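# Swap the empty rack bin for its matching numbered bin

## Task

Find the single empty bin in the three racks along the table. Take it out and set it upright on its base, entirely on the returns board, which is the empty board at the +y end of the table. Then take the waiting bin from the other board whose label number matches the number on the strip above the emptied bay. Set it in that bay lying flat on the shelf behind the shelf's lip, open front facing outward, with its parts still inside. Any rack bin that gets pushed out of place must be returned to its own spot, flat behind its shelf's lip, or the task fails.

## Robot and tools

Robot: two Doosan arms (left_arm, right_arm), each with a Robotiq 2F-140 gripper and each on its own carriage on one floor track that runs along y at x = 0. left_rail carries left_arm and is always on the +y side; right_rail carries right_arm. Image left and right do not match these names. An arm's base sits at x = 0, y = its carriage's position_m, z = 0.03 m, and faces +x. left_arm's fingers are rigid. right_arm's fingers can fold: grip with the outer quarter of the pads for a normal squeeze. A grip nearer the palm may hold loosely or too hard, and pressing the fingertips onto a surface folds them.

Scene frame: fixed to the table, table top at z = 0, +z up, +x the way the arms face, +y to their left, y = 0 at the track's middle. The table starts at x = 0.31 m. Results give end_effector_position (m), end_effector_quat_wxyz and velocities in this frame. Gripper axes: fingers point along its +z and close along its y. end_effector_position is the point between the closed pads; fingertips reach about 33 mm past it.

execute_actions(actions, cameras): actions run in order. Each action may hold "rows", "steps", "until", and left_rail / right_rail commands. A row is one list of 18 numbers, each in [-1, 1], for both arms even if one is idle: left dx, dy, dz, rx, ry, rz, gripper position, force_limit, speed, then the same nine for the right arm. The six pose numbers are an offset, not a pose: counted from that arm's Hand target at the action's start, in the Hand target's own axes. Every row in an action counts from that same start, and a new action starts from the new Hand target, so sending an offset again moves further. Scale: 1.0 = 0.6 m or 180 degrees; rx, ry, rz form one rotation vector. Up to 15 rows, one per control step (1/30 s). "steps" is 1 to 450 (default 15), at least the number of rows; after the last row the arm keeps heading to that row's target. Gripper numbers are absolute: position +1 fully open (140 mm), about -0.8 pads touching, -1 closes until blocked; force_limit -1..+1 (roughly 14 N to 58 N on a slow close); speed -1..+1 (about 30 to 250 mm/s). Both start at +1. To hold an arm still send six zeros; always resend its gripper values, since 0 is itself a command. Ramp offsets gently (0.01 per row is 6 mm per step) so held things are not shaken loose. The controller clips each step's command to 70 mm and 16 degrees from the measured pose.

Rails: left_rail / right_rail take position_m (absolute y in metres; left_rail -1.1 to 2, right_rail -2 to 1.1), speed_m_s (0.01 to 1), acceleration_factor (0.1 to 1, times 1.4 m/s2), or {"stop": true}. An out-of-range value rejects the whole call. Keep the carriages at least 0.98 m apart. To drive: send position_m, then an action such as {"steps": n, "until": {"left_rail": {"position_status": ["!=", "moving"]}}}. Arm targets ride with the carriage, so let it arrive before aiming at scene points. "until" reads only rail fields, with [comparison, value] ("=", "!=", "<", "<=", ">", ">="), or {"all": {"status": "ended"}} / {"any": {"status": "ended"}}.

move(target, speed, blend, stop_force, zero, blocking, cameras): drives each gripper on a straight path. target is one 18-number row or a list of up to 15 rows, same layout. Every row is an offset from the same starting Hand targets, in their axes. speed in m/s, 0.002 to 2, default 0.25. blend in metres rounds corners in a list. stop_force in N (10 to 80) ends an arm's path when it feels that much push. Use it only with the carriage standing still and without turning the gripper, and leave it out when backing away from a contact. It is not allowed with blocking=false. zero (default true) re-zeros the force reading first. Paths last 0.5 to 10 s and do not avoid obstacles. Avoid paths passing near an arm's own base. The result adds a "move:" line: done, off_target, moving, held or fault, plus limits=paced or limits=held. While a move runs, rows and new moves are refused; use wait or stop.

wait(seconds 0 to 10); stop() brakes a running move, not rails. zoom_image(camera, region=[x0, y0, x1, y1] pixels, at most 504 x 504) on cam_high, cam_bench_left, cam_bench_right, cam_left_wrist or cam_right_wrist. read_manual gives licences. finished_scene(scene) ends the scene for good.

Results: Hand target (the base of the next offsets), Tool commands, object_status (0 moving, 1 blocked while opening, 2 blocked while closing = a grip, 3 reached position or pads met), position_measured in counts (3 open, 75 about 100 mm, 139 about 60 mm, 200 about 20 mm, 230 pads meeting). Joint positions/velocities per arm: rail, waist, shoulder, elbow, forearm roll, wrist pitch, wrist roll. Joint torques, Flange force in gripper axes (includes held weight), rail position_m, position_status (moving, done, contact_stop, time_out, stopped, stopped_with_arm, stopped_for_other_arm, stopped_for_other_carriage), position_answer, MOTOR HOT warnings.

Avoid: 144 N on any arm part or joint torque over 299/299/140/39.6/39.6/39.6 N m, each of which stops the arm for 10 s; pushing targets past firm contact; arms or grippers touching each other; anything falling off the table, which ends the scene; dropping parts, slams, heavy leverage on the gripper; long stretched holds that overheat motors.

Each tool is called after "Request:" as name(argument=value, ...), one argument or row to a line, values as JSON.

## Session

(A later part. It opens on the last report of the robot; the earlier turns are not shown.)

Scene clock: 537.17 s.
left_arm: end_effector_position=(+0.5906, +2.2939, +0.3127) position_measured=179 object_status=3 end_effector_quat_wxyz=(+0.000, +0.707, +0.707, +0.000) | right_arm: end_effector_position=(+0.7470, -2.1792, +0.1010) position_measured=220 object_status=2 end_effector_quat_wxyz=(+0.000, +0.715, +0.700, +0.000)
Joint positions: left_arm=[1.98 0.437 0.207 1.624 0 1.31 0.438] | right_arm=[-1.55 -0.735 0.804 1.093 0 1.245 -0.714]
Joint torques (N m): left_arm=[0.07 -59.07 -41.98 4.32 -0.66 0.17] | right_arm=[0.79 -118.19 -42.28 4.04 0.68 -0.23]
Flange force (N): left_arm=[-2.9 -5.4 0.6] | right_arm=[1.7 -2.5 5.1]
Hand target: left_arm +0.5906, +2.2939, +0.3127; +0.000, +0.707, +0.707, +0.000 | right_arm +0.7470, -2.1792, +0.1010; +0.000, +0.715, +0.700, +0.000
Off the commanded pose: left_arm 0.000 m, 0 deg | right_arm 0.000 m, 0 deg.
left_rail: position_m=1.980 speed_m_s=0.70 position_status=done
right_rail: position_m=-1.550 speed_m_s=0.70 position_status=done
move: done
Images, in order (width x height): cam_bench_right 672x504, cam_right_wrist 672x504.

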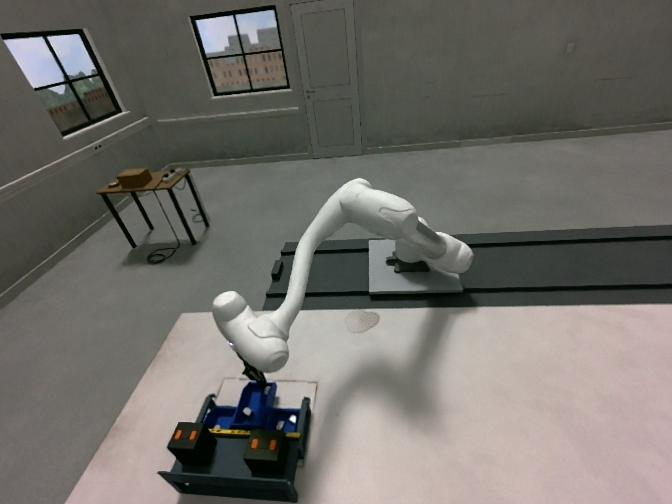

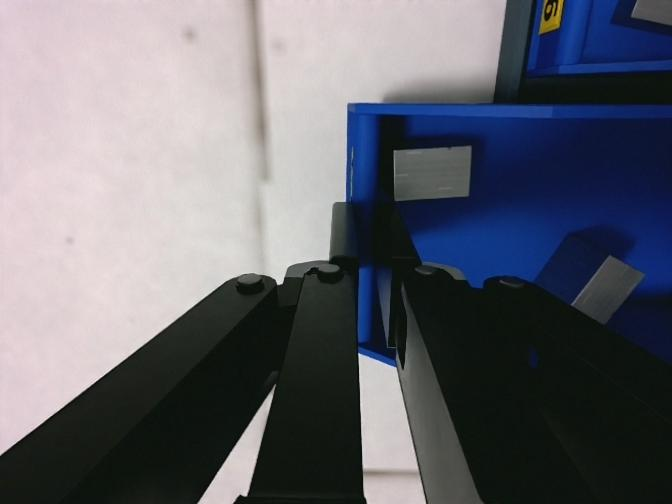

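Request:
move(
  target=[0,0,0,0,0,0,-0.4,0,-1,0,0.067,0,0,0,0,-0.98,1,-1],
  speed=0.04,
  stop_force=10,
  cameras=["cam_right_wrist","cam_bench_right"],
)

Request:
zoom_image(
  camera="cam_bench_right",
  region=[160, 310, 350, 480],
)

Scene clock: 552.07 s.
left_arm: end_effector_position=(+0.5906, +2.2939, +0.3127) position_measured=179 object_status=3 end_effector_quat_wxyz=(+0.000, +0.707, +0.707, +0.000) | right_arm: end_effector_position=(+0.7657, -2.1795, +0.1009) position_measured=220 object_status=2 end_effector_quat_wxyz=(+0.000, +0.715, +0.700, +0.000)
Joint positions: left_arm=[1.98 0.437 0.207 1.624 0 1.31 0.438] | right_arm=[-1.55 -0.723 0.83 1.045 0 1.267 -0.702]
Joint torques (N m): left_arm=[0.23 -59.42 -42.03 4.36 -0.71 0.18] | right_arm=[1.33 -120.35 -42.74 4.11 0.78 -0.23]
Flange force (N): left_arm=[-3.3 -5.0 0.8] | right_arm=[2.5 -3.2 5.3]
Hand target: left_arm +0.5906, +2.2939, +0.3127; +0.000, +0.707, +0.707, +0.000 | right_arm +0.7657, -2.1795, +0.1009; +0.000, +0.715, +0.700, +0.000 (not the last commanded pose)
Off the commanded pose: left_arm 0.000 m, 0 deg | right_arm 0.021 m, 0 deg.
left_rail: position_m=1.980 speed_m_s=0.70 position_status=done
right_rail: position_m=-1.550 speed_m_s=0.70 position_status=done
move: contact (right_arm)
Images, in order (width x height): cam_bench_right 672x504, cam_right_wrist 672x504.

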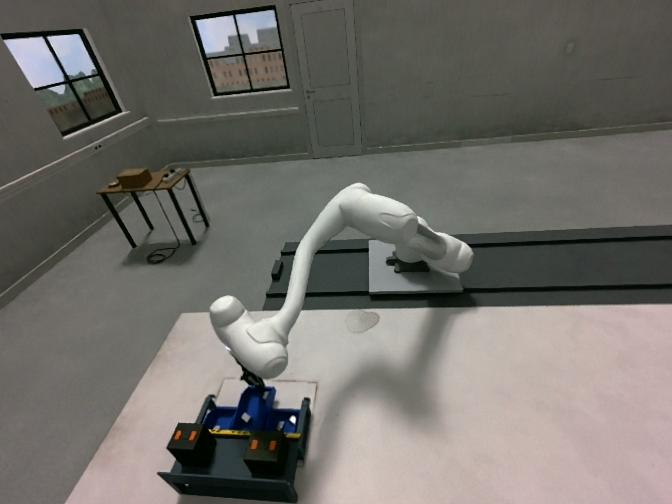

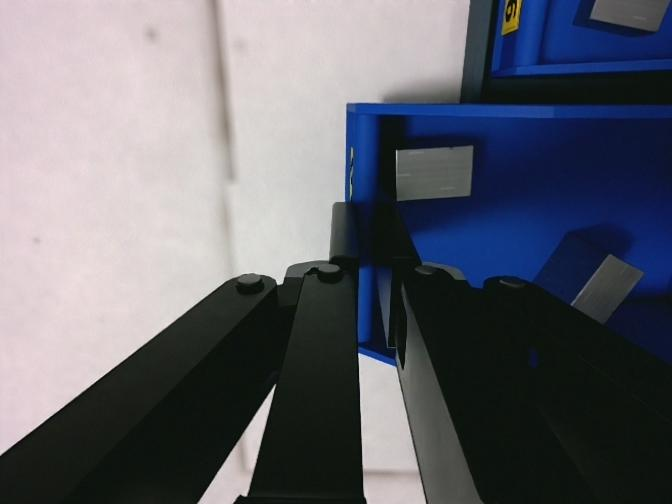

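Scaled by 2.653 from the camera's 672x504 image, which has a finer 960x720 frame.

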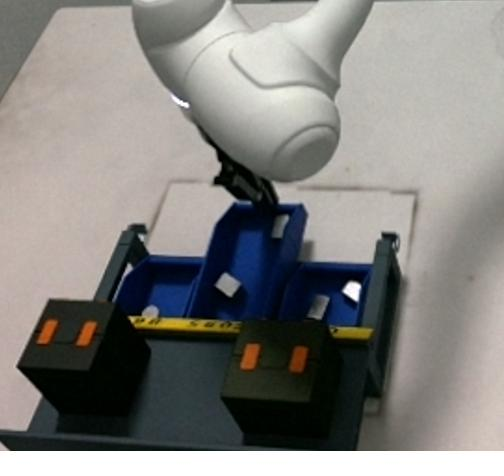

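Request:
move(
  target=[
    [0,0,0,0,0,0,-0.4,0,-1,0,-0.01,0,0,0,0,-0.98,1,-1],
    [0,0,0,0,0,0,-0.4,0,-1,0,-0.01,0.0135,0,0,0,-0.98,1,-1],
    [0,0,0,0,0,0,-0.4,0,-1,0,0.04,0.0135,0,0,0,-0.98,1,-1],
  ],
  speed=0.03,
  stop_force=10,
  cameras=["cam_right_wrist","cam_bench_right"],
)

Request:
zoom_image(
  camera="cam_bench_right",
  region=[160, 310, 350, 480],
)

Scene clock: 565.03 s.
left_arm: end_effector_position=(+0.5906, +2.2939, +0.3127) position_measured=179 object_status=3 end_effector_quat_wxyz=(+0.000, +0.707, +0.707, +0.000) | right_arm: end_effector_position=(+0.7897, -2.1800, +0.0928) position_measured=220 object_status=2 end_effector_quat_wxyz=(+0.000, +0.715, +0.700, +0.000)
Joint positions: left_arm=[1.98 0.437 0.207 1.624 0 1.31 0.438] | right_arm=[-1.55 -0.708 0.869 0.987 0 1.286 -0.686]
Joint torques (N m): left_arm=[-0.01 -59.03 -41.81 4.33 -0.75 0.16] | right_arm=[0.41 -123.14 -43.06 4.05 0.64 -0.18]
Flange force (N): left_arm=[-2.8 -4.8 0.4] | right_arm=[2.9 -3.2 4.5]
Hand target: left_arm +0.5906, +2.2939, +0.3127; +0.000, +0.707, +0.707, +0.000 | right_arm +0.7897, -2.1800, +0.0928; +0.000, +0.715, +0.700, +0.000
Off the commanded pose: left_arm 0.000 m, 0 deg | right_arm 0.000 m, 0 deg.
left_rail: position_m=1.980 speed_m_s=0.70 position_status=done
right_rail: position_m=-1.550 speed_m_s=0.70 position_status=done
move: done
Images, in order (width x height): cam_bench_right 672x504, cam_right_wrist 672x504.

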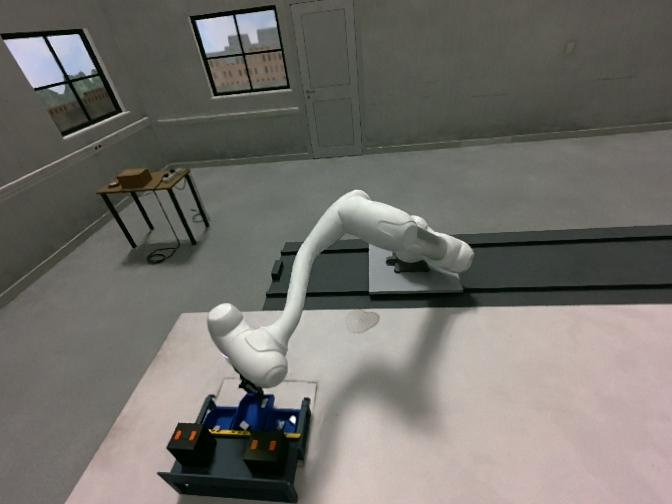

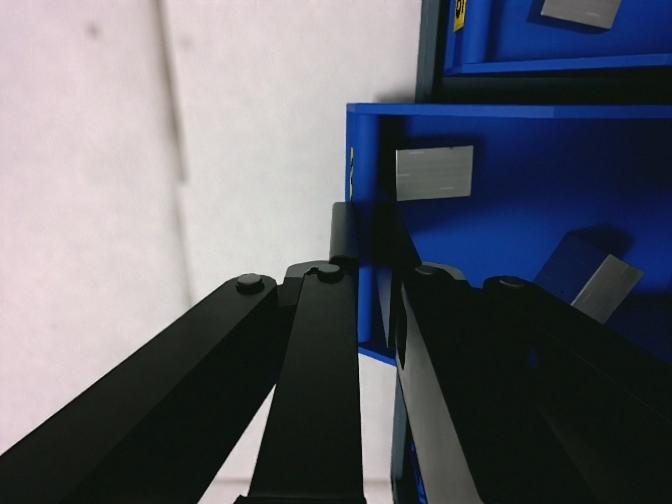

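Scaled by 2.653 from the camera's 672x504 image, which has a finer 960x720 frame.

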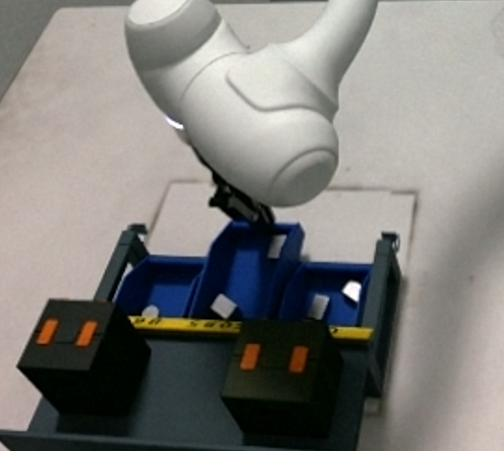

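Request:
move(
  target=[0,0,0,0,0,0,-0.4,0,-1,0,0.05,0,0,0,0,-0.98,1,-1],
  speed=0.03,
  stop_force=10,
  cameras=["cam_right_wrist","cam_bench_right"],
)

Scene clock: 576.43 s.
left_arm: end_effector_position=(+0.5906, +2.2939, +0.3127) position_measured=179 object_status=3 end_effector_quat_wxyz=(+0.000, +0.707, +0.707, +0.000) | right_arm: end_effector_position=(+0.8197, -2.1806, +0.0928) position_measured=220 object_status=2 end_effector_quat_wxyz=(+0.000, +0.715, +0.700, +0.000)
Joint positions: left_arm=[1.98 0.437 0.207 1.624 0 1.31 0.438] | right_arm=[-1.55 -0.689 0.915 0.9 0 1.327 -0.668]
Joint torques (N m): left_arm=[-0.37 -58.92 -41.93 4.31 -0.65 0.14] | right_arm=[1.12 -126.87 -43.72 4.06 0.62 -0.21]
Flange force (N): left_arm=[-2.6 -6.0 0.7] | right_arm=[2.4 -4.5 5.0]
Hand target: left_arm +0.5906, +2.2939, +0.3127; +0.000, +0.707, +0.707, +0.000 | right_arm +0.8197, -2.1806, +0.0928; +0.000, +0.715, +0.700, +0.000
Off the commanded pose: left_arm 0.000 m, 0 deg | right_arm 0.000 m, 0 deg.
left_rail: position_m=1.980 speed_m_s=0.70 position_status=done
right_rail: position_m=-1.550 speed_m_s=0.70 position_status=done
move: done
Images, in order (width x height): cam_bench_right 672x504, cam_right_wrist 672x504.

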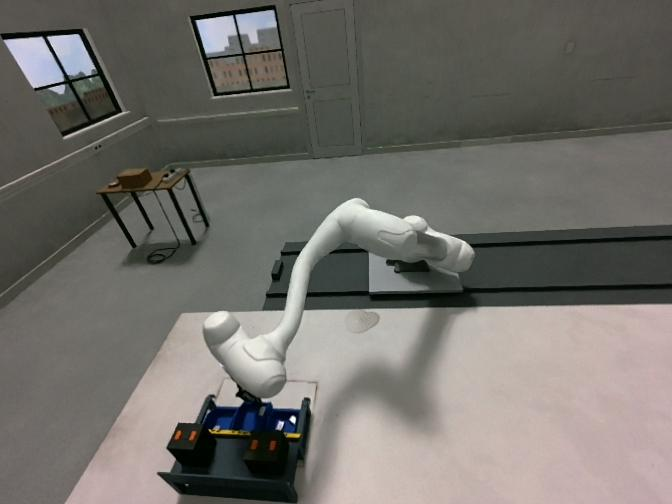

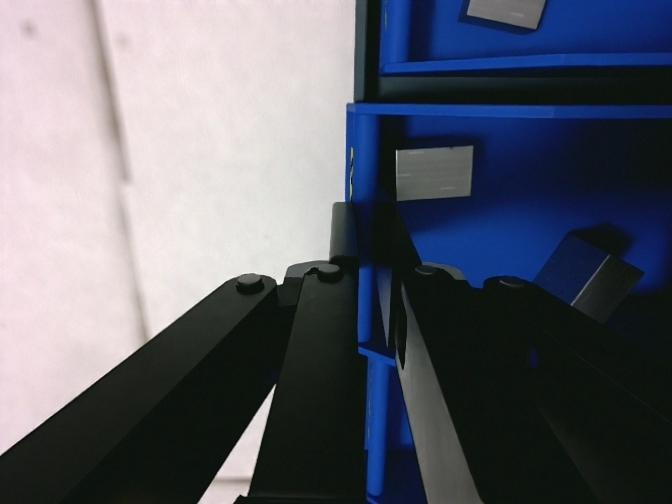

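Request:
move(
  target=[
    [0,0,0,0,0,0,-0.4,0,-1,0.002,0.021,0,0,0,0,-0.98,1,-1],
    [0,0,0,0,0,0,-0.4,0,-1,0.002,0.021,0.02,0,0,0,-0.98,1,-1],
  ],
  speed=0.02,
  stop_force=10,
  cameras=["cam_right_wrist"],
)

Scene clock: 589.50 s.
left_arm: end_effector_position=(+0.5906, +2.2939, +0.3127) position_measured=179 object_status=3 end_effector_quat_wxyz=(+0.000, +0.707, +0.707, +0.000) | right_arm: end_effector_position=(+0.8323, -2.1797, +0.0808) position_measured=220 object_status=2 end_effector_quat_wxyz=(+0.000, +0.715, +0.700, +0.000)
Joint positions: left_arm=[1.98 0.437 0.207 1.624 0 1.31 0.438] | right_arm=[-1.55 -0.681 0.94 0.874 0 1.328 -0.66]
Joint torques (N m): left_arm=[-0.23 -58.98 -41.76 4.29 -0.66 0.15] | right_arm=[1.36 -126.04 -42.38 4.06 0.85 -0.19]
Flange force (N): left_arm=[-2.7 -5.2 0.4] | right_arm=[2.9 -4.6 3.1]
Hand target: left_arm +0.5906, +2.2939, +0.3127; +0.000, +0.707, +0.707, +0.000 | right_arm +0.8323, -2.1797, +0.0808; +0.000, +0.715, +0.700, +0.000
Off the commanded pose: left_arm 0.000 m, 0 deg | right_arm 0.000 m, 0 deg.
left_rail: position_m=1.980 speed_m_s=0.70 position_status=done
right_rail: position_m=-1.550 speed_m_s=0.70 position_status=done
move: done
Images, in order (width x height): cam_right_wrist 672x504.

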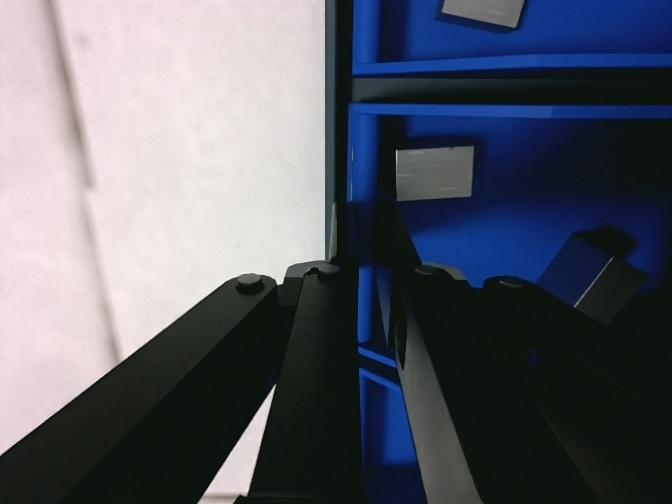

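Request:
move(
  target=[
    [0,0,0,0,0,0,-0.4,0,-1,0.003,0.001,0.005,0,0,0,-0.98,1,-1],
    [0,0,0,0,0,0,-0.4,0,-1,0.003,0.001,0.04,0,0,0,-0.98,1,-1],
  ],
  speed=0.02,
  stop_force=10,
  cameras=["cam_right_wrist"],
)

Scene clock: 597.03 s.
left_arm: end_effector_position=(+0.5906, +2.2939, +0.3127) position_measured=179 object_status=3 end_effector_quat_wxyz=(+0.000, +0.707, +0.707, +0.000) | right_arm: end_effector_position=(+0.8330, -2.1779, +0.0699) position_measured=220 object_status=2 end_effector_quat_wxyz=(+0.000, +0.715, +0.700, +0.000)
Joint positions: left_arm=[1.98 0.437 0.207 1.624 0 1.31 0.438] | right_arm=[-1.55 -0.679 0.945 0.885 0 1.312 -0.658]
Joint torques (N m): left_arm=[-0.18 -58.88 -41.9 4.35 -0.67 0.2] | right_arm=[2.15 -94.34 -28.83 4.43 -1.84 -0.2]
Flange force (N): left_arm=[-3.0 -5.6 1.0] | right_arm=[6.3 -10.7 -28.9]
Hand target: left_arm +0.5906, +2.2939, +0.3127; +0.000, +0.707, +0.707, +0.000 | right_arm +0.8330, -2.1779, +0.0699; +0.000, +0.715, +0.700, +0.000 (not the last commanded pose)
Off the commanded pose: left_arm 0.000 m, 0 deg | right_arm 0.013 m, 0 deg.
left_rail: position_m=1.980 speed_m_s=0.70 position_status=done
right_rail: position_m=-1.550 speed_m_s=0.70 position_status=done
move: contact (right_arm); path passed 1 of 2 targets
Images, in order (width x height): cam_right_wrist 672x504.

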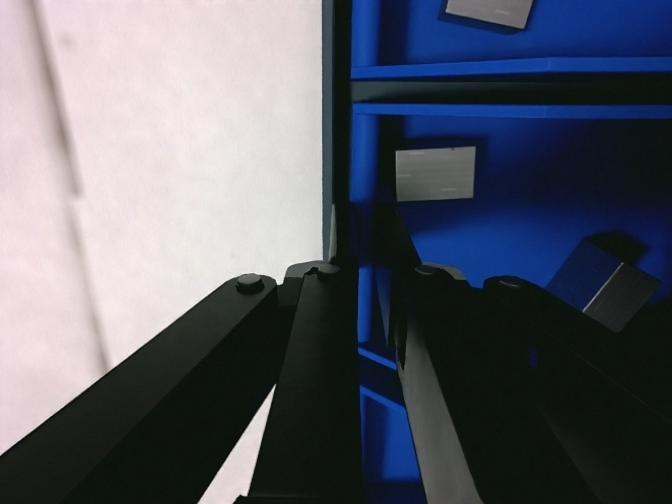

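Request:
execute_actions(
  actions=[
    {"rows":[[0,0,0,0,0,0,-0.4,0,-1,0,0,-0.0025,0,0,0,-0.98,1,-1]],"steps":12},
    {"rows":[[0,0,0,0,0,0,-0.4,0,-1,0,0,0,0,0,0,-0.45,0,-1]],"steps":45},
  ],
  cameras=["cam_right_wrist"],
)

Request:
move(
  target=[
    [0,0,0,0,0,0,-0.4,0,-1,0,0,-0.15,0,0,0,-0.45,0,-1],
    [0,0,0,0,0,0,-0.4,0,-1,0,-0.5,-0.3,0,0,0,-0.45,0,-1],
    [0,0,0,0,0,0,-0.4,0,-1,0.12,-0.7,-0.27,0.17,0,0,-0.45,0,-1],
  ],
  speed=0.12,
  cameras=["cam_right_wrist","cam_bench_right","cam_bench_left"],
)

Scene clock: 609.30 s.
left_arm: end_effector_position=(+0.5906, +2.2939, +0.3127) position_measured=179 object_status=3 end_effector_quat_wxyz=(+0.000, +0.707, +0.707, +0.000) | right_arm: end_effector_position=(+0.8330, -2.1779, +0.0715) position_measured=186 object_status=3 end_effector_quat_wxyz=(+0.000, +0.715, +0.700, +0.000)
Joint positions: left_arm=[1.98 0.437 0.207 1.624 0 1.31 0.438] | right_arm=[-1.55 -0.679 0.944 0.884 0 1.314 -0.658]
Joint torques (N m): left_arm=[0.14 -58.97 -41.79 4.28 -0.73 0.18] | right_arm=[0.77 -123.81 -40.94 3.86 0.97 -0.17]
Flange force (N): left_arm=[-3.2 -5.3 0.6] | right_arm=[2.4 -4.5 0.6]
Flange force at the end of the 1st action (N): left_arm=[-3.1 -6.1 0.6] | right_arm=[2.9 -3.1 2.0]
Hand target: left_arm +0.5906, +2.2939, +0.3127; +0.000, +0.707, +0.707, +0.000 | right_arm +0.8330, -2.1779, +0.0714; +0.000, +0.715, +0.700, +0.000
Off the commanded pose: left_arm 0.000 m, 0 deg | right_arm 0.000 m, 0 deg.
left_rail: position_m=1.980 speed_m_s=0.70 position_status=done
right_rail: position_m=-1.550 speed_m_s=0.70 position_status=done
Images, in order (width x height): cam_right_wrist 672x504.

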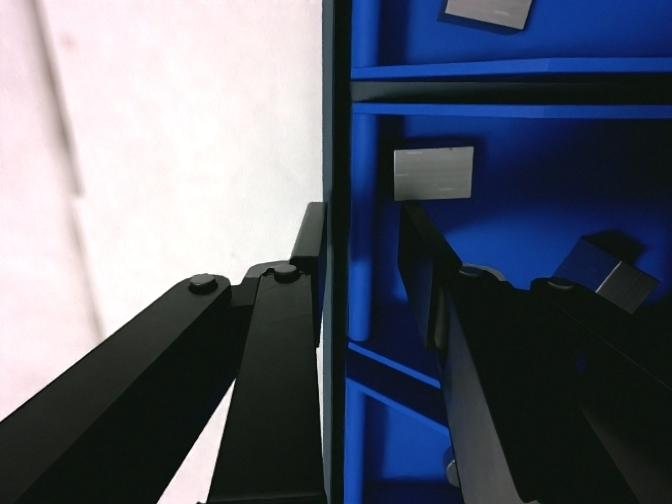

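Scene clock: 615.97 s.
left_arm: end_effector_position=(+0.5906, +2.2939, +0.3127) position_measured=179 object_status=3 end_effector_quat_wxyz=(+0.000, +0.707, +0.707, +0.000) | right_arm: end_effector_position=(+0.4147, -2.0971, +0.2336) position_measured=186 object_status=3 end_effector_quat_wxyz=(-0.189, +0.689, +0.675, -0.185)
Joint positions: left_arm=[1.98 0.437 0.207 1.624 0 1.31 0.438] | right_arm=[-1.55 -0.799 0.478 1.484 -0.365 1.578 -0.706]
Joint torques (N m): left_arm=[-0.38 -58.68 -42.11 4.34 -0.65 0.12] | right_arm=[0.76 -85 -37.67 2.45 2.32 -0.37]
Flange force (N): left_arm=[-2.8 -6.6 0.6] | right_arm=[1.1 -0.9 2.9]
Hand target: left_arm +0.5906, +2.2939, +0.3127; +0.000, +0.707, +0.707, +0.000 | right_arm +0.4147, -2.0971, +0.2336; -0.189, +0.689, +0.675, -0.185
Off the commanded pose: left_arm 0.000 m, 0 deg | right_arm 0.000 m, 0 deg.
left_rail: position_m=1.980 speed_m_s=0.70 position_status=done
right_rail: position_m=-1.550 speed_m_s=0.70 position_status=done
move: done
Images, in order (width x height): cam_bench_left 672x504, cam_bench_right 672x504, cam_right_wrist 672x504.

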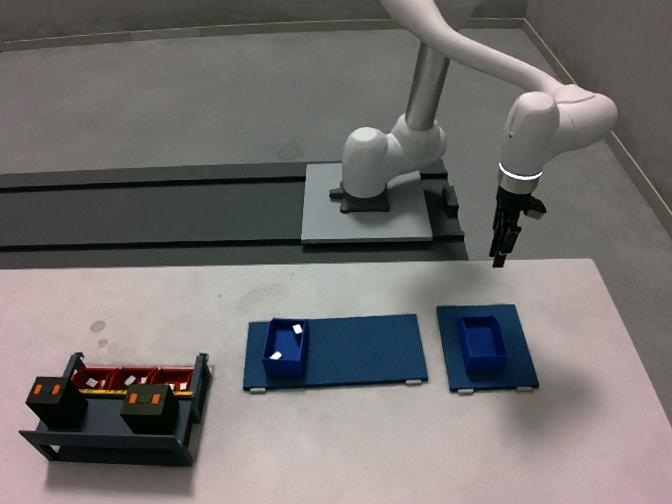

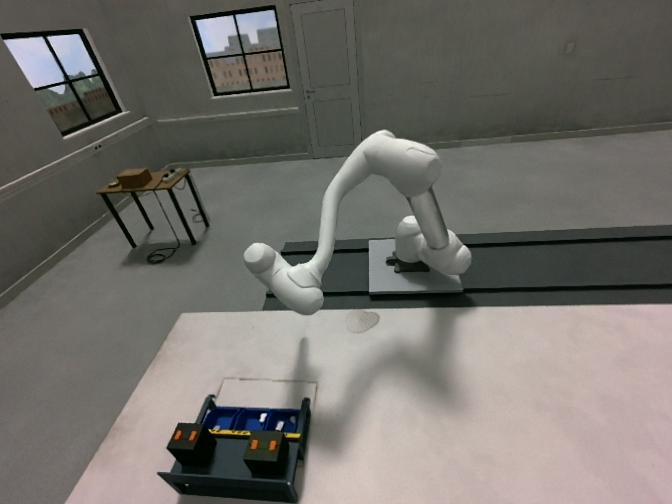

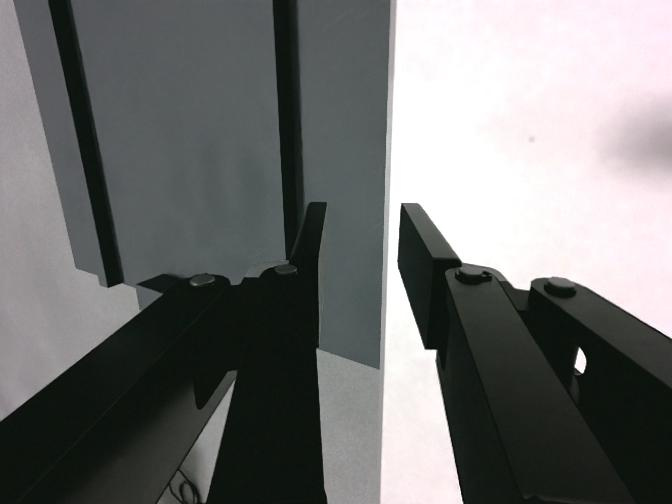

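Request:
finished_scene(
  scene=2,
)

The scene is finished: the task was done.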